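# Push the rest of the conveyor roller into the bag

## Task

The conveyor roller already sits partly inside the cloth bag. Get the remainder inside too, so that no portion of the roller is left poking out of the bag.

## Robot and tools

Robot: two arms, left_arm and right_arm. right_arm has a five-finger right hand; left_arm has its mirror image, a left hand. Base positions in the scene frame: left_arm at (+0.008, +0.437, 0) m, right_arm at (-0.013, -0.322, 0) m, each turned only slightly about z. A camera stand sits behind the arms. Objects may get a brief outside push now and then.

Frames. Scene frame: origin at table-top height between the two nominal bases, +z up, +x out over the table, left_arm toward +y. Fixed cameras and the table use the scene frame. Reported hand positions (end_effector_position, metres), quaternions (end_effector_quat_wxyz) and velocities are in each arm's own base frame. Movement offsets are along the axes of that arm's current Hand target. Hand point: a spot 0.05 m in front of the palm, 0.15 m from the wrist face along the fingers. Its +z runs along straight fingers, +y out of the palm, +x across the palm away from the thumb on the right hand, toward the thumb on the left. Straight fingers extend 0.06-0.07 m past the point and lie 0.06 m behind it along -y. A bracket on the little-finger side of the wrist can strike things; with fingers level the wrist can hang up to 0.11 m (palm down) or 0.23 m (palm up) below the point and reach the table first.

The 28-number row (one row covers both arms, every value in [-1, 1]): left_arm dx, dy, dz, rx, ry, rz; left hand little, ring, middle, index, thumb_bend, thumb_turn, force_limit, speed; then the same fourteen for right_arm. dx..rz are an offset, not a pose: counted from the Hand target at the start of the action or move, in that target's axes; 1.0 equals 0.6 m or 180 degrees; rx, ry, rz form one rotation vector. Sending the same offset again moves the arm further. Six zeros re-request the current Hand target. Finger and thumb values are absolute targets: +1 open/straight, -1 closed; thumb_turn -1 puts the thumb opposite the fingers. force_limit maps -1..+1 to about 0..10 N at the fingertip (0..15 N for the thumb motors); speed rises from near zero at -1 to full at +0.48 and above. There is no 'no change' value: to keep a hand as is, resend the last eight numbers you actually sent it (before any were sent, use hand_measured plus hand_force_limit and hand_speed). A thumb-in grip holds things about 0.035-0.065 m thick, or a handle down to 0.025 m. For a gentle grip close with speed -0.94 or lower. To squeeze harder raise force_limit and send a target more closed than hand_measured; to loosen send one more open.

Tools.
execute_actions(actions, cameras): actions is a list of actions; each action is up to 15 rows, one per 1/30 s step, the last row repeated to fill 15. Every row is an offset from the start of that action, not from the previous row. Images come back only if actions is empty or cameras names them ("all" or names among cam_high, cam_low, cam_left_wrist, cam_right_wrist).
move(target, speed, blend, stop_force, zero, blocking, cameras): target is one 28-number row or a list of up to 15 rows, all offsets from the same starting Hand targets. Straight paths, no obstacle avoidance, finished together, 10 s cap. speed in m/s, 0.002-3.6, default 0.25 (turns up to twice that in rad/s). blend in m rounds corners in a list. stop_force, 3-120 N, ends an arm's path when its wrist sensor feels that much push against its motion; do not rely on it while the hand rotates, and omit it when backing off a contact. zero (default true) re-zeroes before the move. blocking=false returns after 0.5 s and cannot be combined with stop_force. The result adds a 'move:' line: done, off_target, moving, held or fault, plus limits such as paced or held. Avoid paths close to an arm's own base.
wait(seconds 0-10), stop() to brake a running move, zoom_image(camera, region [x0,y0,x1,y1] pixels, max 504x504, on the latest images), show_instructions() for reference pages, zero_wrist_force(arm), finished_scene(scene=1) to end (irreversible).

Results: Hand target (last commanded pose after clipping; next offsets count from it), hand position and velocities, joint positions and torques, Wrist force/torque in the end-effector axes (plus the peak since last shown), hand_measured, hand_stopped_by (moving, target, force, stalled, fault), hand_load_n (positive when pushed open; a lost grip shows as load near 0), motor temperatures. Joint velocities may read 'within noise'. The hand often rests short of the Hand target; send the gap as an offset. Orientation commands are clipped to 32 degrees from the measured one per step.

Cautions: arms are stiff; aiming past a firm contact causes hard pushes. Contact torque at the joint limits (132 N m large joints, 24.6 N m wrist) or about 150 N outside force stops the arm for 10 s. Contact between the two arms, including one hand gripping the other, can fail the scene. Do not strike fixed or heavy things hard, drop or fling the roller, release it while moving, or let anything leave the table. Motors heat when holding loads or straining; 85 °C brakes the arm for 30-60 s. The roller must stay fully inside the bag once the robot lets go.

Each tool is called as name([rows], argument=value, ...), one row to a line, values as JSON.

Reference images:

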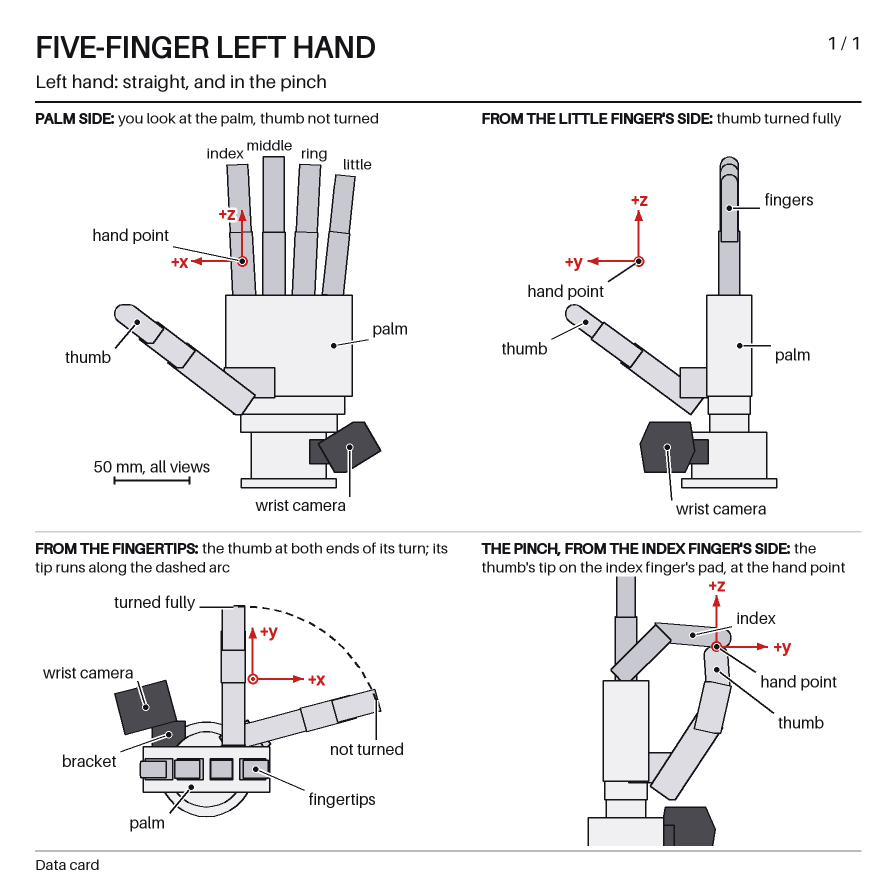

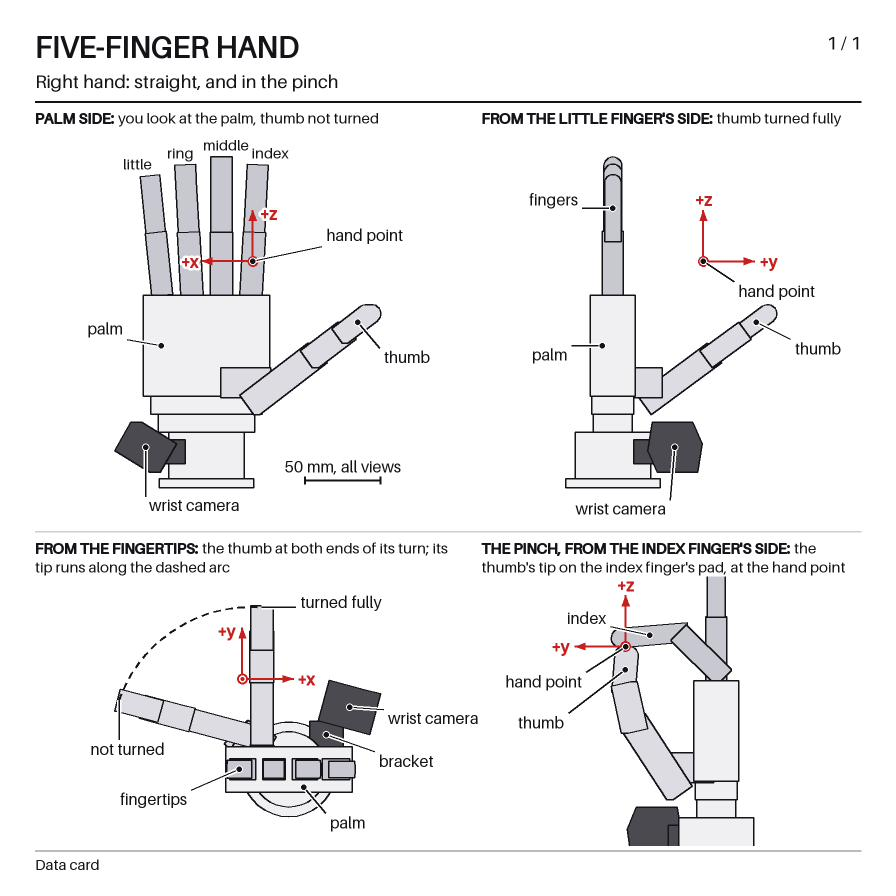

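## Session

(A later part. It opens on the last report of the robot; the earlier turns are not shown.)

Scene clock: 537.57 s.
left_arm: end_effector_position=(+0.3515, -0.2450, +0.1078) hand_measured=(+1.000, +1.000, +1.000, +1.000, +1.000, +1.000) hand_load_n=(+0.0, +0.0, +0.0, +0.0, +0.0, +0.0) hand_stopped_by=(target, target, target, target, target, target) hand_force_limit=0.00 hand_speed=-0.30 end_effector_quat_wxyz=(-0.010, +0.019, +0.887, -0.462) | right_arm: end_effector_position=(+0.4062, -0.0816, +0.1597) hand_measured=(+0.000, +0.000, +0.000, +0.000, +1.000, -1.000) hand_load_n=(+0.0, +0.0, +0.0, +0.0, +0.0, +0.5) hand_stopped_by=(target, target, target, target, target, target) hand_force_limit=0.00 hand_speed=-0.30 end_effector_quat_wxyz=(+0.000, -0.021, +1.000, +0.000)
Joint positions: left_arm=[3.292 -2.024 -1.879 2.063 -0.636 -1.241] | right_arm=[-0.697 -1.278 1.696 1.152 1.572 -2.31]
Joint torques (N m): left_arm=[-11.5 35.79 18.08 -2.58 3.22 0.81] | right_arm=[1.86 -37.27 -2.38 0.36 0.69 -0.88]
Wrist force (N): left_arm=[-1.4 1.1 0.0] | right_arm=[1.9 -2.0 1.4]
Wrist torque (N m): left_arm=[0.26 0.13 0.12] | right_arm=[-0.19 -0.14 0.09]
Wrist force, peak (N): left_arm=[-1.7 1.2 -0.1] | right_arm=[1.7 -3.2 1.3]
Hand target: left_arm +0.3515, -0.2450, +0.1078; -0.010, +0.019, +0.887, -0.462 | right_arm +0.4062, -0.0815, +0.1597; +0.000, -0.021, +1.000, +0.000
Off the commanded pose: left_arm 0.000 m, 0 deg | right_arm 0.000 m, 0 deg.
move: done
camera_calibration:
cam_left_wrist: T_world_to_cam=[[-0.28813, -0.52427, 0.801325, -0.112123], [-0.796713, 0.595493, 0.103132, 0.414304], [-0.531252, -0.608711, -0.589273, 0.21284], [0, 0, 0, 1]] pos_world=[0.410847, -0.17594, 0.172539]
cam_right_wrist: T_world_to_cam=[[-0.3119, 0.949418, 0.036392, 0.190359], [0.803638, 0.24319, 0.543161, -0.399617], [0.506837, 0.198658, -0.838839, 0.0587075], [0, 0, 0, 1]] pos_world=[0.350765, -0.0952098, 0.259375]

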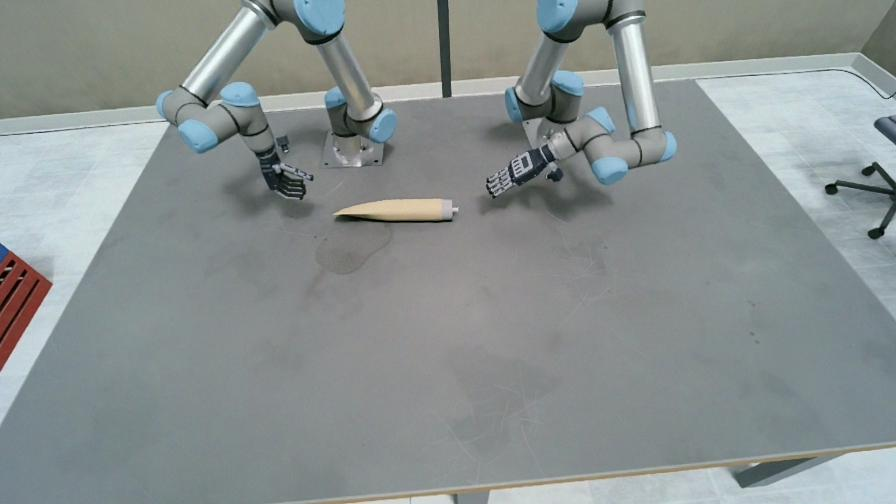

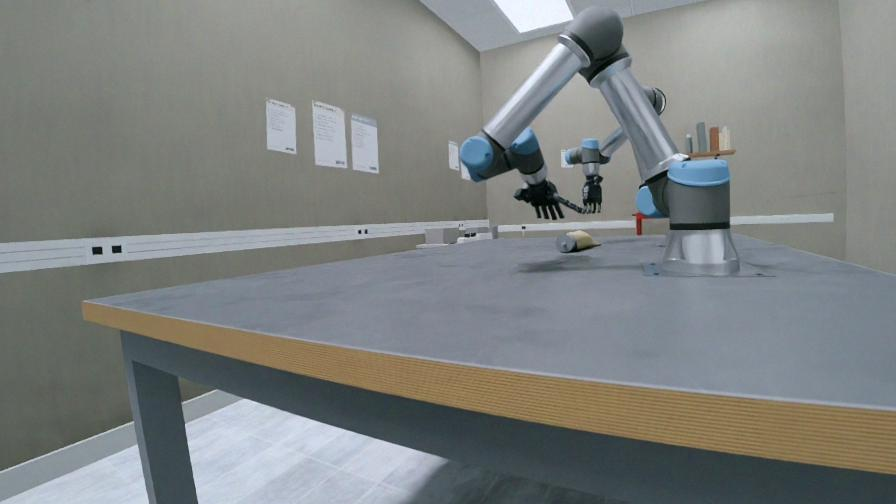

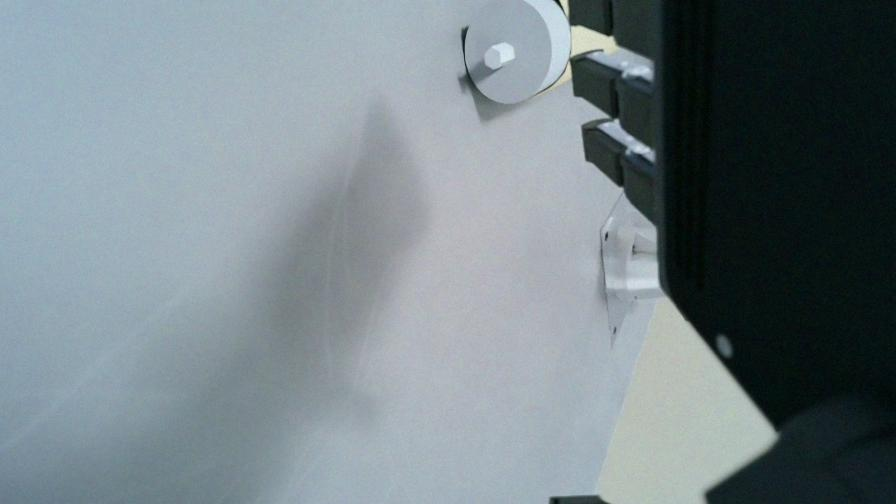

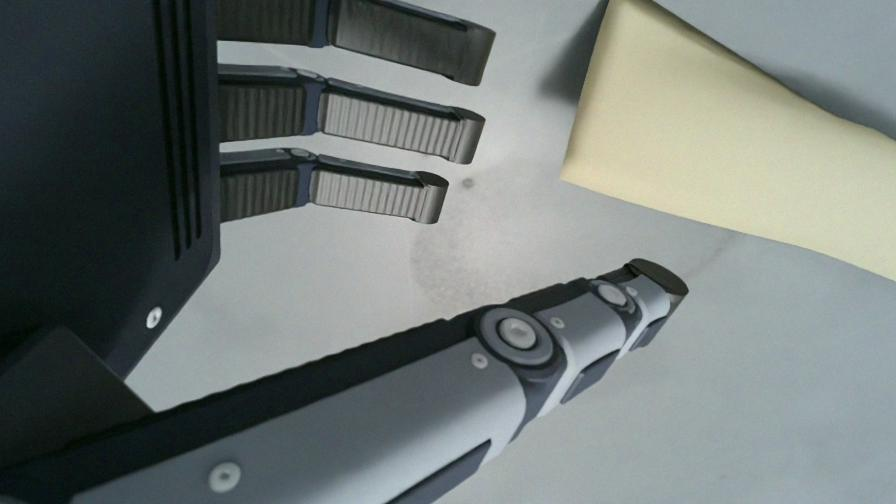

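move(target=[0,0,0,0,0,0,1,1,1,1,1,1,0,-0.3,0.02,0.035,0.1717,0,-0.1389,0,0,0,0,0,1,-1,0,-0.3], speed=0.15, cameras=["cam_high","cam_low","cam_right_wrist"])

zoom_image(camera="cam_high", region=[290, 160, 470, 260])

zoom_image(camera="cam_low", region=[540, 210, 630, 270])

Scene clock: 572.60 s.
left_arm: end_effector_position=(+0.3515, -0.2450, +0.1078) hand_measured=(+1.000, +1.000, +1.000, +1.000, +1.000, +1.000) hand_load_n=(+0.0, +0.0, +0.0, +0.0, +0.0, -0.5) hand_stopped_by=(target, target, target, target, target, target) hand_force_limit=0.00 hand_speed=-0.30 end_effector_quat_wxyz=(-0.010, +0.019, +0.887, -0.462) | right_arm: end_effector_position=(+0.3932, -0.0611, +0.0566) hand_measured=(+0.000, +0.000, +0.000, +0.000, +1.000, -1.000) hand_load_n=(+0.0, +0.0, +0.0, +0.0, +0.0, -0.5) hand_stopped_by=(target, target, target, target, target, target) hand_force_limit=0.00 hand_speed=-0.30 end_effector_quat_wxyz=(+0.216, -0.020, +0.976, +0.004)
Joint positions: left_arm=[3.292 -2.024 -1.879 2.063 -0.636 -1.241] | right_arm=[-0.925 -1.372 2.178 0.506 1.217 -2.491]
Joint torques (N m): left_arm=[-9.88 35.7 13.51 -0.59 3.05 -1.08] | right_arm=[4.5 -30.58 -18.09 0.36 -1.27 2.07]
Wrist force (N): left_arm=[-1.4 0.9 -0.1] | right_arm=[3.3 -1.6 1.2]
Wrist torque (N m): left_arm=[0.25 0.13 0.12] | right_arm=[-0.14 -0.17 0.11]
Wrist force, peak (N): left_arm=[-1.6 1.3 -0.2] | right_arm=[4.0 -1.4 1.6]
Hand target: left_arm +0.3515, -0.2450, +0.1078; -0.010, +0.019, +0.887, -0.462 | right_arm +0.3933, -0.0612, +0.0567; +0.216, -0.020, +0.976, +0.004
Off the commanded pose: left_arm 0.000 m, 0 deg | right_arm 0.000 m, 0 deg.
move: done
camera_calibration:
cam_right_wrist: T_world_to_cam=[[-0.301983, 0.949803, -0.0817323, 0.173531], [0.498413, 0.230386, 0.835767, -0.235491], [0.812644, 0.211651, -0.542967, -0.161444], [0, 0, 0, 1]] pos_world=[0.300972, -0.0763971, 0.12334]
Images, in order (width x height): cam_high 896x504, cam_low 896x504, cam_right_wrist 896x504.

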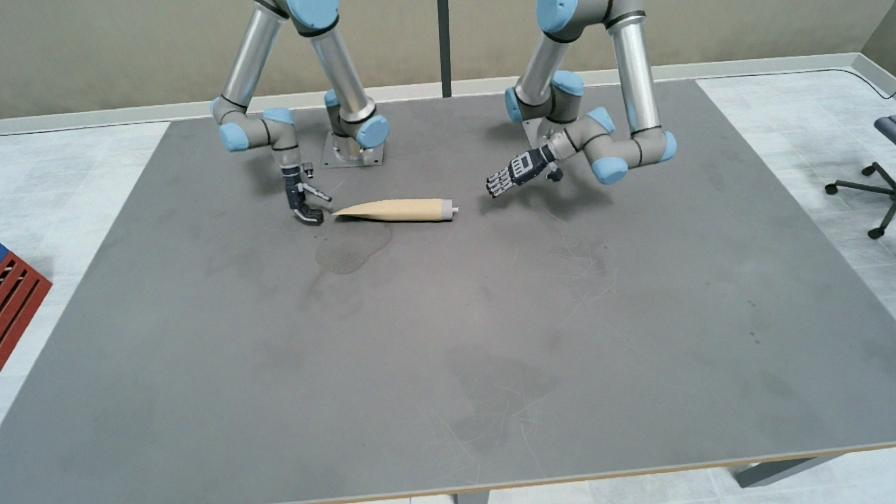

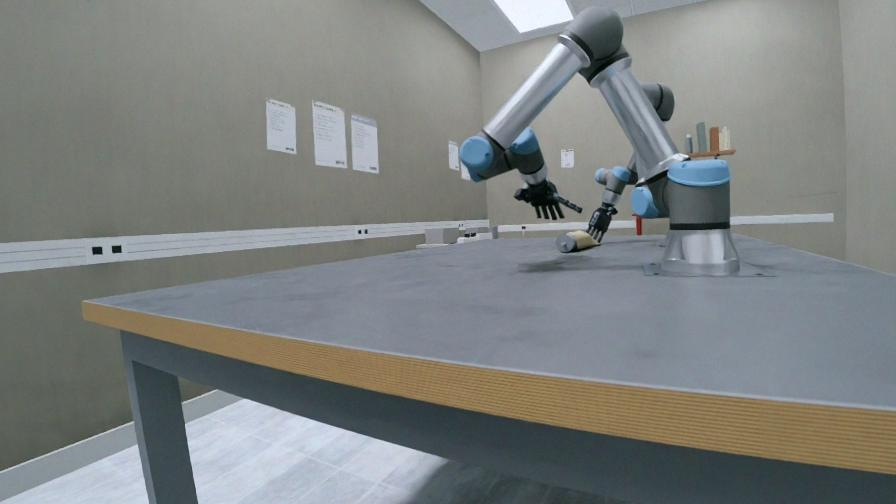

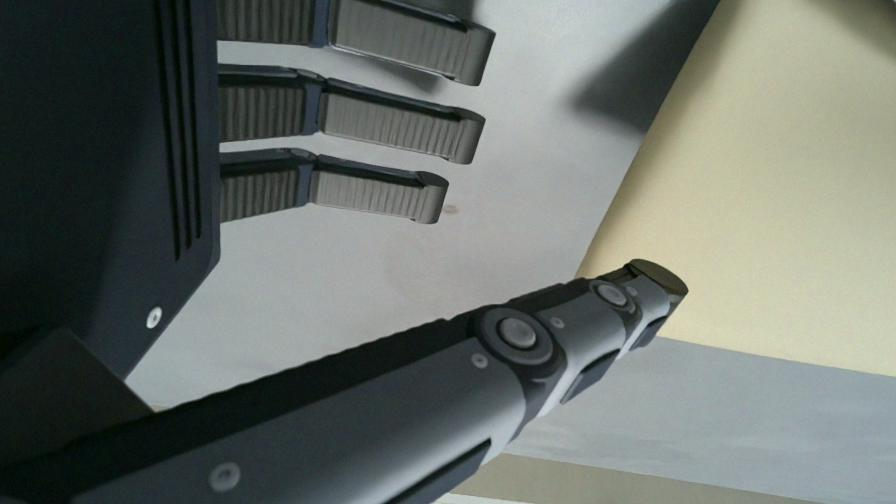

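Scaled by 2.800.

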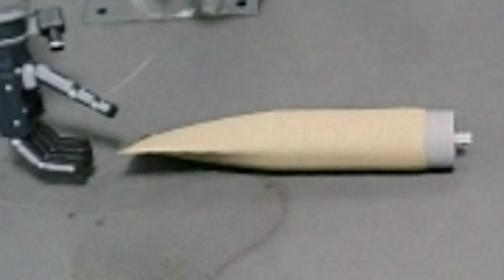

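Scaled by 5.600.

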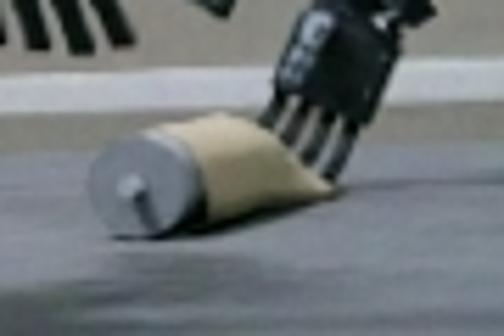

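move(target=[0,0,0,0,0,0,1,1,1,1,1,1,0,-0.3,0,0.12,0,0,0,0,0,0,0,0,1,-1,0,-0.3], speed=0.08, cameras=["cam_high","cam_low","cam_right_wrist"])

zoom_image(camera="cam_high", region=[290, 160, 470, 260])

zoom_image(camera="cam_low", region=[540, 210, 630, 270])

Scene clock: 587.13 s.
left_arm: end_effector_position=(+0.3515, -0.2450, +0.1078) hand_measured=(+1.000, +1.000, +1.000, +1.000, +1.000, +1.000) hand_load_n=(+0.0, +0.0, +0.0, +0.0, +0.0, -0.5) hand_stopped_by=(target, target, target, target, target, target) hand_force_limit=0.00 hand_speed=-0.30 end_effector_quat_wxyz=(-0.010, +0.019, +0.887, -0.462) | right_arm: end_effector_position=(+0.3903, +0.0108, +0.0566) hand_measured=(+0.000, +0.000, +0.000, +0.000, +1.000, -1.000) hand_load_n=(+0.0, +0.5, +0.0, +0.0, +0.0, +0.0) hand_stopped_by=(target, target, target, target, target, target) hand_force_limit=0.00 hand_speed=-0.30 end_effector_quat_wxyz=(+0.216, -0.020, +0.976, +0.004)
Joint positions: left_arm=[3.292 -2.024 -1.879 2.063 -0.636 -1.241] | right_arm=[-0.735 -1.449 2.253 0.446 1.271 -2.299]
Joint torques (N m): left_arm=[-8.68 35.61 9.15 -0.66 2.75 -1.86] | right_arm=[-0.61 -9.02 -25.71 3.71 -2.25 -1.55]
Motor temperatures (°C): left_arm=[43 38 41 37 45 47] | right_arm=[44 31 35 43 49 44]
Wrist force (N): left_arm=[-1.5 1.0 0.0] | right_arm=[3.4 -2.3 1.3]
Wrist torque (N m): left_arm=[0.26 0.15 0.12] | right_arm=[-0.20 -0.19 0.19]
Wrist force, peak (N): left_arm=[-1.6 1.3 -0.3] | right_arm=[3.5 -2.9 1.1]
Hand target: left_arm +0.3515, -0.2450, +0.1078; -0.010, +0.019, +0.887, -0.462 | right_arm +0.3903, +0.0108, +0.0566; +0.216, -0.020, +0.976, +0.004
Off the commanded pose: left_arm 0.000 m, 0 deg | right_arm 0.000 m, 0 deg.
move: done
camera_calibration:
cam_right_wrist: T_world_to_cam=[[-0.302027, 0.949755, -0.0821325, 0.104294], [0.498105, 0.230684, 0.835869, -0.250418], [0.812817, 0.211545, -0.54275, -0.174379], [0, 0, 0, 1]] pos_world=[0.297972, -0.00439744, 0.123239]
Images, in order (width x height): cam_high 896x504, cam_low 896x504, cam_right_wrist 896x504.

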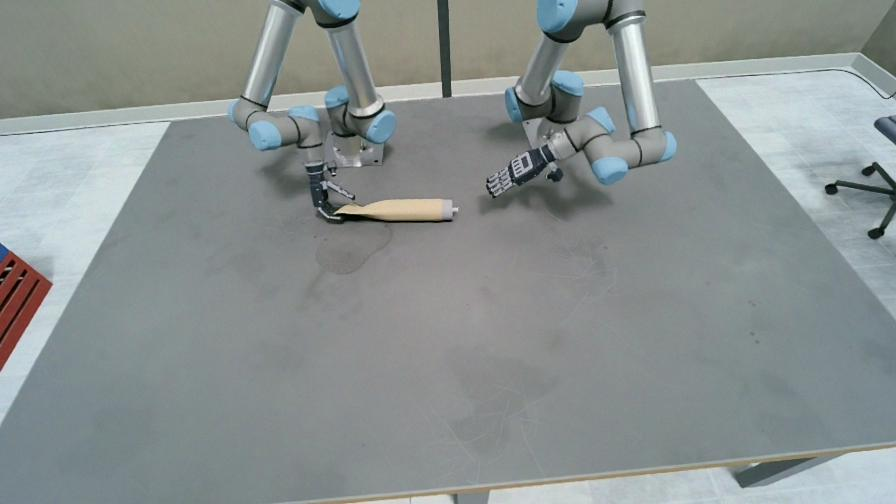

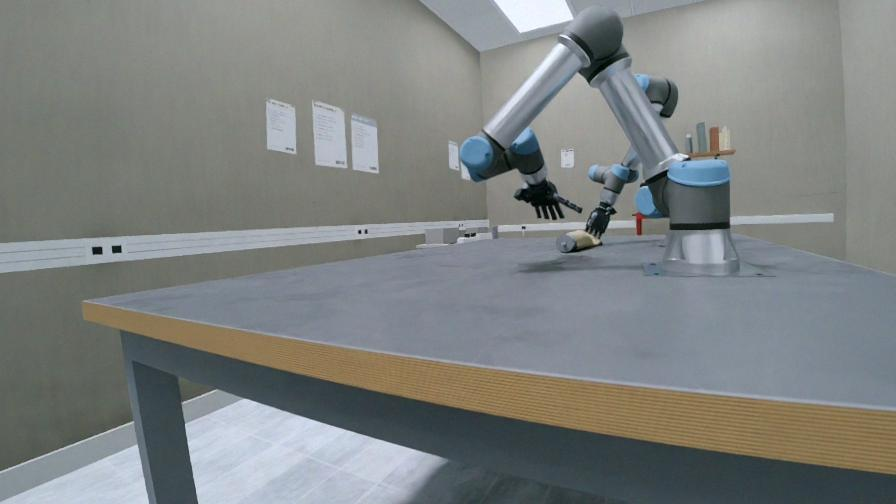

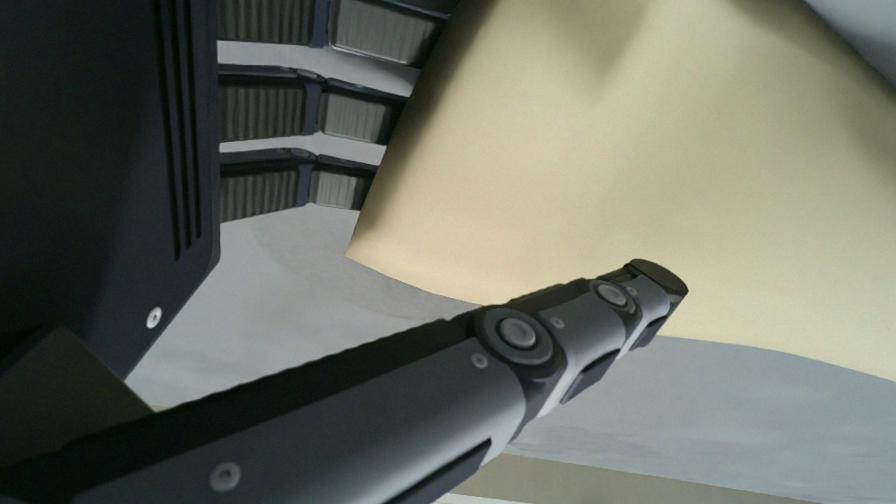

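Scaled by 2.800.

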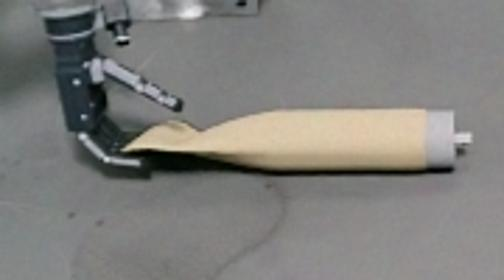

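Scaled by 5.600.

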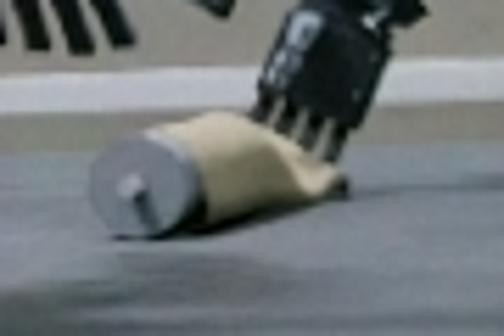

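execute_actions([
  [[0,0,0,0,0,0,1,1,1,1,1,1,0,-0.3,0,0,0,0,0,0,0,0,-0.6,-0.6,-0.1,-1,0.2,-0.6]],
  [[0,0,0,0,0,0,1,1,1,1,1,1,0,-0.3,0,0,0,0,0,0,0,0,-0.6,-0.6,-0.1,-1,0.2,-0.6]],
  [[0,0,0,0,0,0,1,1,1,1,1,1,0,-0.3,0,0,0,0,0,0,0,0,-0.6,-0.6,-0.1,-1,0.2,-0.6]],
], cameras=["cam_high","cam_low","cam_right_wrist"])

zoom_image(camera="cam_high", region=[290, 160, 470, 260])

zoom_image(camera="cam_low", region=[540, 210, 630, 270])

Scene clock: 595.50 s.
left_arm: end_effector_position=(+0.3515, -0.2450, +0.1078) hand_measured=(+1.000, +1.000, +1.000, +1.000, +1.000, +1.000) hand_load_n=(+0.0, +0.0, +0.0, +0.0, +0.0, +0.0) hand_stopped_by=(target, target, target, target, target, target) hand_force_limit=0.00 hand_speed=-0.30 end_effector_quat_wxyz=(-0.010, +0.019, +0.887, -0.462) | right_arm: end_effector_position=(+0.3903, +0.0108, +0.0566) hand_measured=(+0.000, +0.000, -0.600, -0.600, +0.514, -1.000) hand_load_n=(+0.0, +0.0, +1.0, +0.0, +11.0, +1.5) hand_stopped_by=(target, target, target, target, force, target) hand_force_limit=0.20 hand_speed=-0.60 end_effector_quat_wxyz=(+0.216, -0.020, +0.976, +0.004)
Joint positions: left_arm=[3.292 -2.024 -1.879 2.063 -0.636 -1.241] | right_arm=[-0.735 -1.449 2.253 0.446 1.271 -2.298]
Joint torques (N m): left_arm=[-7.56 35.43 4.91 -0.57 2.53 -1.84] | right_arm=[2.83 -8.73 -25.52 3.29 -1.21 -0.05]
Wrist force (N): left_arm=[-1.5 0.9 0.0] | right_arm=[3.4 -1.7 1.4]
Wrist torque (N m): left_arm=[0.24 0.14 0.12] | right_arm=[-0.17 -0.20 0.21]
Wrist force, peak (N): left_arm=[-1.5 1.4 -0.1] | right_arm=[3.6 -2.4 1.4]
Hand target: left_arm +0.3515, -0.2450, +0.1078; -0.010, +0.019, +0.887, -0.462 | right_arm +0.3903, +0.0108, +0.0566; +0.216, -0.020, +0.976, +0.004
Off the commanded pose: left_arm 0.000 m, 0 deg | right_arm 0.000 m, 0 deg.
camera_calibration:
cam_right_wrist: T_world_to_cam=[[-0.302016, 0.949758, -0.0821296, 0.104321], [0.49804, 0.230658, 0.835915, -0.250454], [0.812861, 0.211556, -0.54268, -0.174482], [0, 0, 0, 1]] pos_world=[0.298072, -0.0043974, 0.123239]
Images, in order (width x height): cam_high 896x504, cam_low 896x504, cam_right_wrist 896x504.

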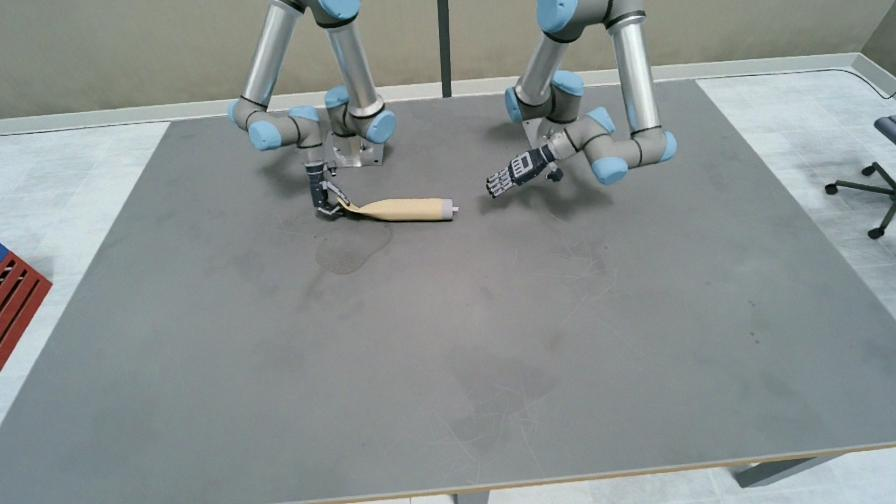

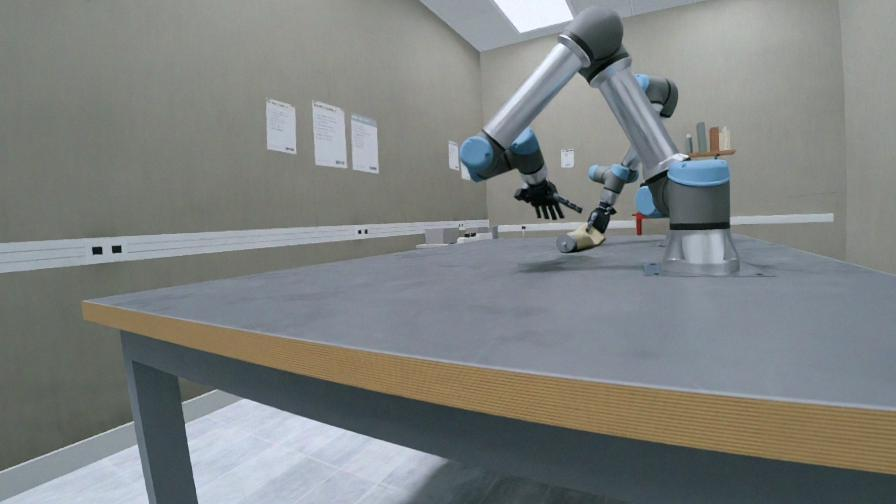

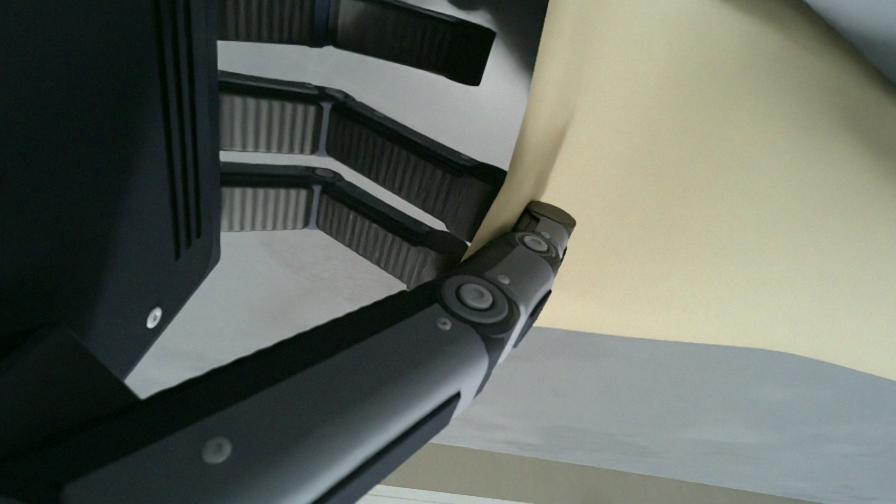

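Scaled by 2.800.

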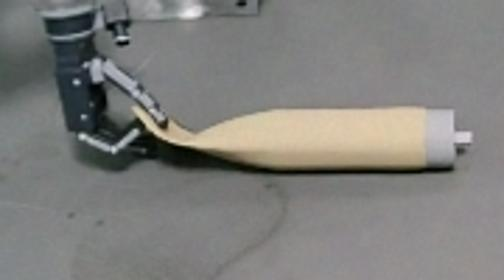

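Scaled by 5.600.

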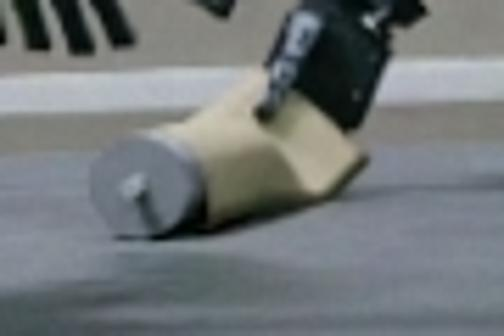

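move(target=[0,0,0,0,0,0,1,1,1,1,1,1,0,-0.3,-0.0215,-0.0117,0.0405,0,0.1389,0,0,0,-0.6,-0.6,-0.1,-1,0.2,-0.6], speed=0.08, cameras=["cam_high","cam_low","cam_right_wrist"])

zoom_image(camera="cam_high", region=[290, 160, 470, 260])

zoom_image(camera="cam_low", region=[540, 210, 630, 270])

Scene clock: 607.47 s.
left_arm: end_effector_position=(+0.3515, -0.2450, +0.1078) hand_measured=(+1.000, +1.000, +1.000, +1.000, +1.000, +1.000) hand_load_n=(-0.5, +0.0, +0.0, +0.0, +0.0, +0.0) hand_stopped_by=(target, target, target, target, target, target) hand_force_limit=0.00 hand_speed=-0.30 end_effector_quat_wxyz=(-0.010, +0.019, +0.887, -0.462) | right_arm: end_effector_position=(+0.4126, +0.0047, +0.0400) hand_measured=(+0.000, +0.000, -0.600, -0.600, +0.514, -1.000) hand_load_n=(+0.0, +0.5, +1.0, +0.0, +11.5, +1.5) hand_stopped_by=(target, target, target, target, force, target) hand_force_limit=0.20 hand_speed=-0.60 end_effector_quat_wxyz=(+0.000, -0.021, +1.000, +0.000)
Joint positions: left_arm=[3.292 -2.024 -1.879 2.063 -0.636 -1.241] | right_arm=[-0.496 -1.155 1.882 0.843 1.572 -2.108]
Joint torques (N m): left_arm=[-6.05 35.41 3.12 -0.58 2.2 -1.77] | right_arm=[-8.77 -40.5 0.63 0.35 -1.36 -2.22]
Wrist force (N): left_arm=[-1.3 1.0 0.0] | right_arm=[1.5 -0.6 2.0]
Wrist torque (N m): left_arm=[0.25 0.12 0.13] | right_arm=[-0.12 -0.07 0.01]
Wrist force, peak (N): left_arm=[-1.6 1.1 -0.1] | right_arm=[3.6 -1.6 1.7]
Hand target: left_arm +0.3515, -0.2450, +0.1078; -0.010, +0.019, +0.887, -0.462 | right_arm +0.4125, +0.0047, +0.0400; +0.000, -0.021, +1.000, +0.000
Off the commanded pose: left_arm 0.000 m, 0 deg | right_arm 0.000 m, 0 deg.
move: done
camera_calibration:
cam_right_wrist: T_world_to_cam=[[-0.311765, 0.949464, 0.0363387, 0.11483], [0.803611, 0.243081, 0.543251, -0.360711], [0.506964, 0.198569, -0.838784, -0.0621241], [0, 0, 0, 1]] pos_world=[0.357166, -0.00900963, 0.139675]
Images, in order (width x height): cam_high 896x504, cam_low 896x504, cam_right_wrist 896x504.

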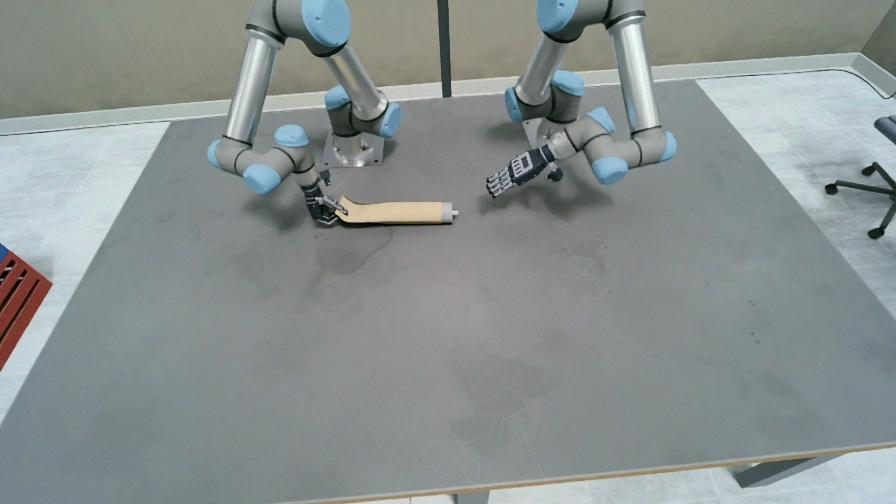

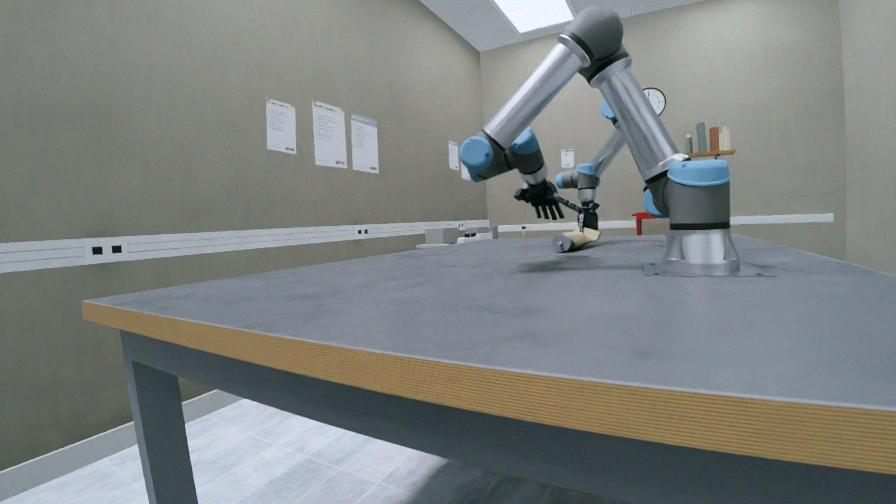

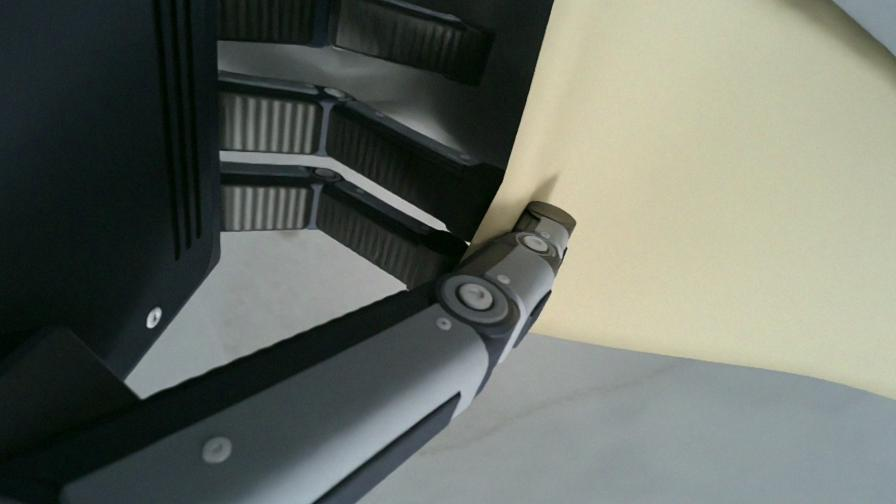

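Scaled by 2.800.

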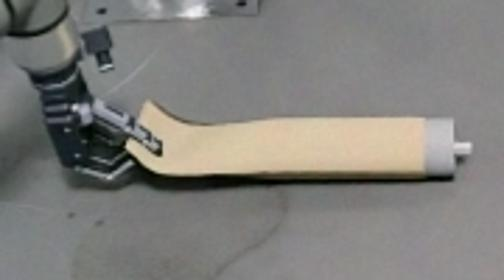

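Scaled by 5.600.

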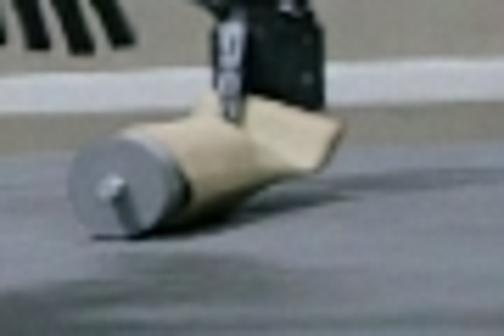

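move(target=[0,0,0,0,0,0,1,1,1,1,1,1,0,-0.3,0,-0.02,0,0,0,0,0,0,-0.6,-0.6,-0.1,-1,0.2,-0.6], speed=0.05, cameras=["cam_high","cam_left_wrist"])

zoom_image(camera="cam_left_wrist", region=[400, 0, 660, 200])

zoom_image(camera="cam_high", region=[290, 160, 470, 260])

Scene clock: 615.03 s.
left_arm: end_effector_position=(+0.3515, -0.2450, +0.1078) hand_measured=(+1.000, +1.000, +1.000, +1.000, +1.000, +1.000) hand_load_n=(+0.0, +0.0, +0.0, +0.0, +0.0, +0.0) hand_stopped_by=(target, target, target, target, target, target) hand_force_limit=0.00 hand_speed=-0.30 end_effector_quat_wxyz=(-0.010, +0.019, +0.887, -0.462) | right_arm: end_effector_position=(+0.4130, -0.0074, +0.0400) hand_measured=(+0.000, +0.000, -0.600, -0.600, +0.514, -1.000) hand_load_n=(+0.0, +0.5, +1.0, +0.0, +12.0, +1.5) hand_stopped_by=(target, target, target, target, force, target) hand_force_limit=0.20 hand_speed=-0.60 end_effector_quat_wxyz=(+0.000, -0.021, +1.000, +0.000)
Joint positions: left_arm=[3.292 -2.024 -1.879 2.063 -0.636 -1.241] | right_arm=[-0.524 -1.15 1.875 0.846 1.572 -2.137]
Joint torques (N m): left_arm=[-5.22 35.23 3.26 -0.52 1.98 -1.85] | right_arm=[8.39 -29.61 -16.51 3.51 -0.59 2.24]
Wrist force (N): left_arm=[-1.5 1.0 0.0] | right_arm=[1.6 -0.5 1.7]
Wrist torque (N m): left_arm=[0.25 0.15 0.12] | right_arm=[-0.11 -0.10 0.09]
Wrist force, peak (N): left_arm=[-1.7 1.1 0.1] | right_arm=[1.7 -0.9 2.0]
Hand target: left_arm +0.3515, -0.2450, +0.1078; -0.010, +0.019, +0.887, -0.462 | right_arm +0.4130, -0.0073, +0.0400; +0.000, -0.021, +1.000, +0.000
Off the commanded pose: left_arm 0.000 m, 0 deg | right_arm 0.000 m, 0 deg.
move: done
camera_calibration:
cam_left_wrist: T_world_to_cam=[[-0.28813, -0.52427, 0.801325, -0.112123], [-0.796713, 0.595493, 0.103132, 0.414304], [-0.531252, -0.608711, -0.589273, 0.21284], [0, 0, 0, 1]] pos_world=[0.410847, -0.17594, 0.172539]
Images, in order (width x height): cam_high 896x504, cam_left_wrist 896x504.

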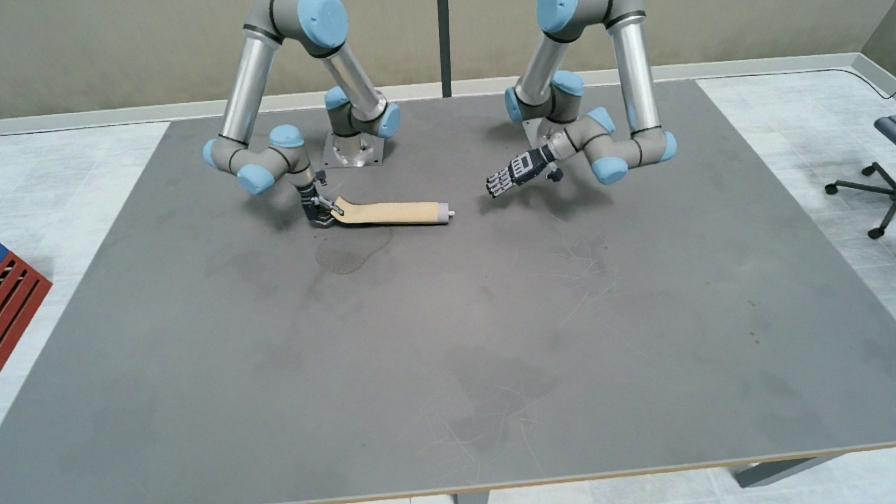

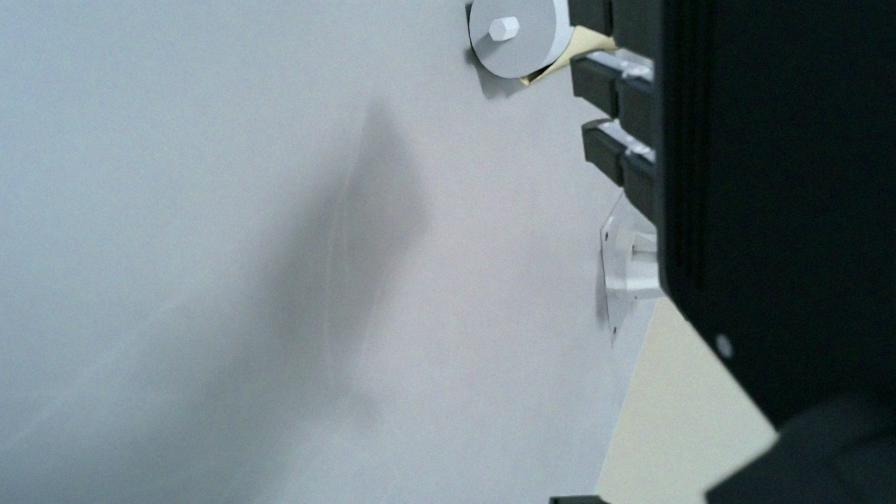

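Scaled by 1.938.

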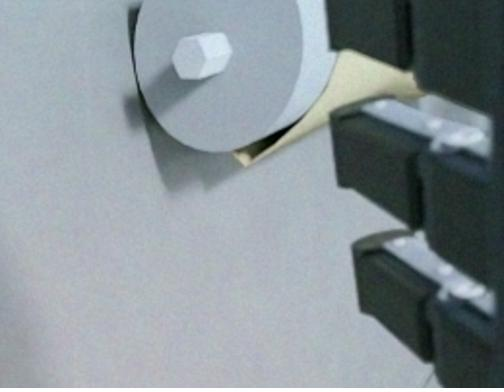

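Scaled by 2.800.

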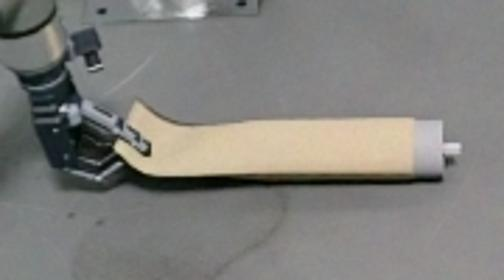

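move([
  [-0.0228,0.1197,0.0838,0,0,0,1,1,1,1,1,1,0,-0.3,0,0,0,0,0,0,0,0,-0.6,-0.6,-0.1,-1,0.2,-0.6],
  [-0.0228,0.0503,0.1828,0,0,0,1,1,1,1,1,1,0,-0.3,0,0,0,0,0,0,0,0,-0.6,-0.6,-0.1,-1,0.2,-0.6],
  [-0.0228,0.0092,0.2415,0,0,0,1,1,1,1,1,1,0,-0.3,0,0,0,0,0,0,0,0,-0.6,-0.6,-0.1,-1,0.2,-0.6],
], speed=[0.1,0.08,0.03], stop_force=20, cameras=["cam_high","cam_left_wrist","cam_right_wrist","cam_low"])

zoom_image(camera="cam_high", region=[290, 160, 470, 260])

zoom_image(camera="cam_low", region=[540, 210, 630, 270])

Scene clock: 636.50 s.
left_arm: end_effector_position=(+0.3601, -0.3610, +0.0202) hand_measured=(+1.000, +1.000, +1.000, +1.000, +1.000, +1.000) hand_load_n=(+0.0, +0.0, +0.0, +0.0, +0.0, +0.0) hand_stopped_by=(target, target, target, target, target, target) hand_force_limit=0.00 hand_speed=-0.30 end_effector_quat_wxyz=(-0.010, +0.019, +0.887, -0.462) | right_arm: end_effector_position=(+0.4130, -0.0073, +0.0400) hand_measured=(+0.000, +0.000, -0.600, -0.600, +0.514, -1.000) hand_load_n=(+0.0, +0.0, +0.0, +0.0, +11.5, +2.0) hand_stopped_by=(target, target, target, target, force, target) hand_force_limit=0.20 hand_speed=-0.60 end_effector_quat_wxyz=(+0.000, -0.021, +1.000, +0.000)
Joint positions: left_arm=[2.999 -2.191 -1.75 2.512 -0.617 -1.743] | right_arm=[-0.524 -1.15 1.875 0.846 1.572 -2.136]
Joint torques (N m): left_arm=[12.76 30.65 1.48 -4.16 3.62 1.98] | right_arm=[8.3 -39.43 -0.97 0.56 -0.81 2.06]
Wrist force (N): left_arm=[-1.2 1.1 -0.5] | right_arm=[1.5 -2.3 1.0]
Wrist torque (N m): left_arm=[0.32 0.10 0.01] | right_arm=[-0.19 -0.07 0.00]
Wrist force, peak (N): left_arm=[-1.3 2.6 -1.5] | right_arm=[1.7 -2.5 1.4]
Hand target: left_arm +0.3601, -0.3610, +0.0202; -0.010, +0.019, +0.887, -0.462 | right_arm +0.4130, -0.0073, +0.0400; +0.000, -0.021, +1.000, +0.000
Off the commanded pose: left_arm 0.000 m, 0 deg | right_arm 0.000 m, 0 deg.
move: done
camera_calibration:
cam_left_wrist: T_world_to_cam=[[-0.288173, -0.524319, 0.801277, -0.100308], [-0.796719, 0.595487, 0.103126, 0.499328], [-0.531221, -0.608674, -0.589338, 0.0951199], [0, 0, 0, 1]] pos_world=[0.419447, -0.29204, 0.084939]
cam_right_wrist: T_world_to_cam=[[-0.31175, 0.949467, 0.0363809, 0.126338], [0.80369, 0.243074, 0.543137, -0.358128], [0.506847, 0.198562, -0.838856, -0.0598922], [0, 0, 0, 1]] pos_world=[0.357566, -0.0210096, 0.139675]

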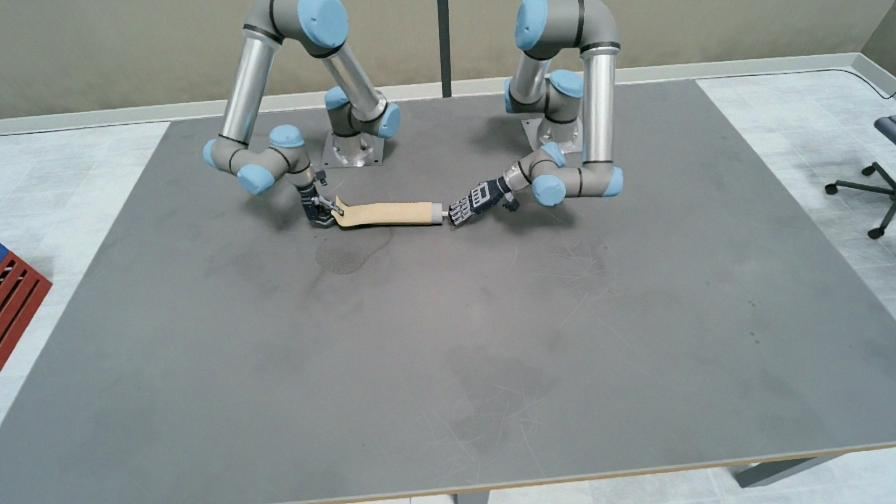

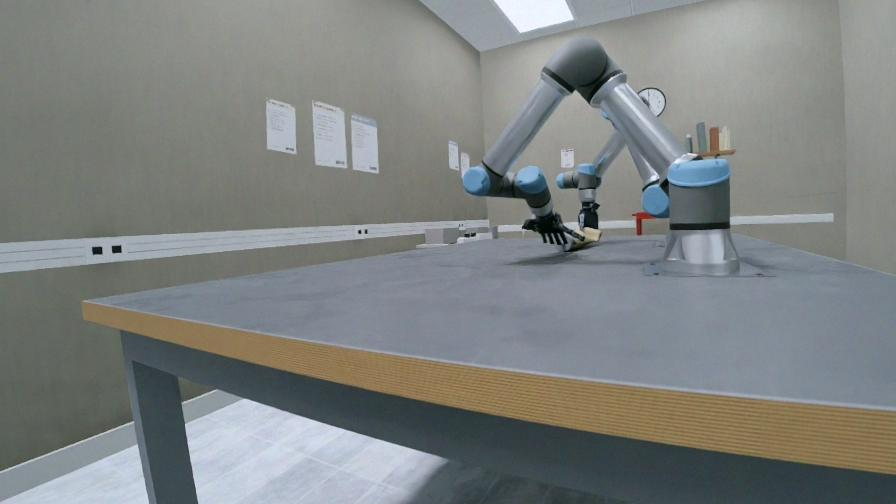

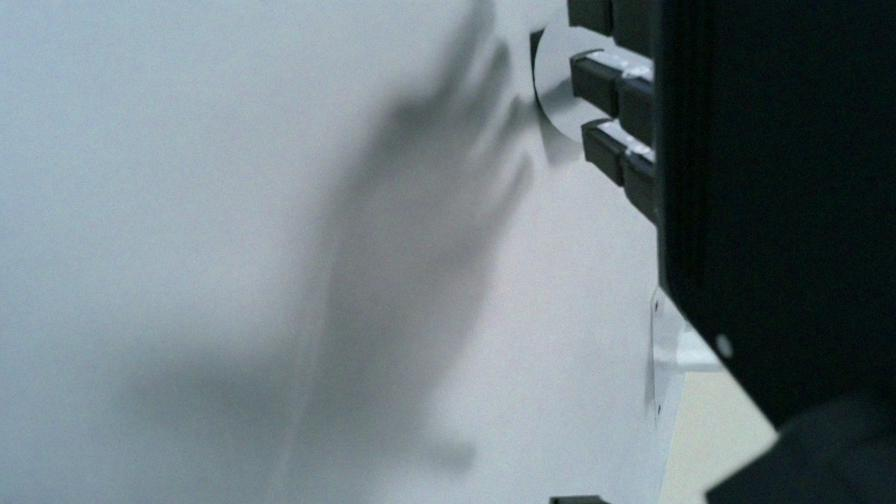

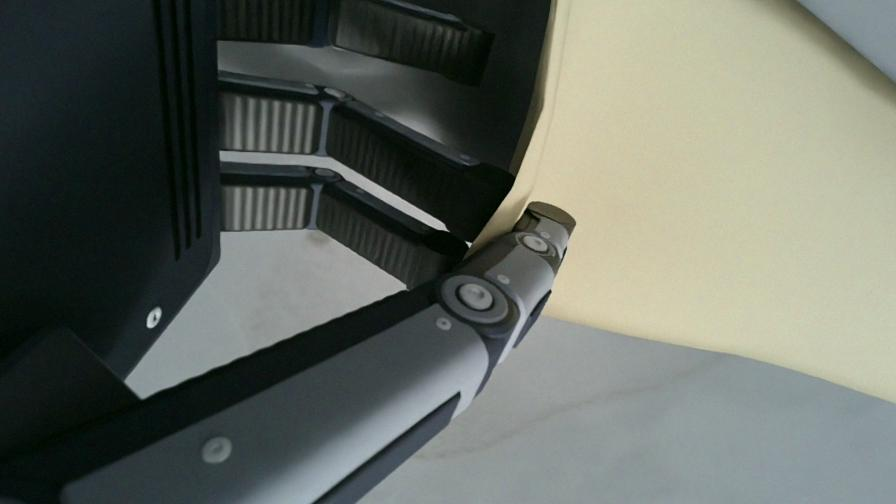

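Scaled by 2.800.

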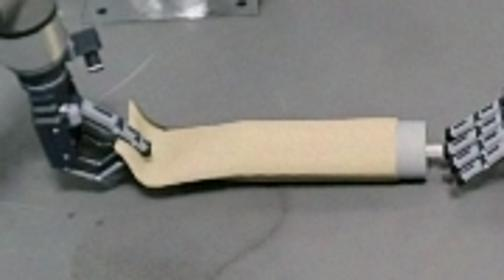

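Scaled by 5.600.

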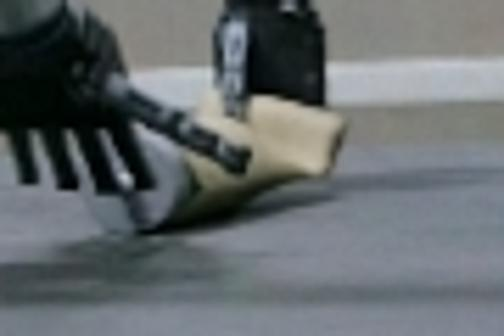

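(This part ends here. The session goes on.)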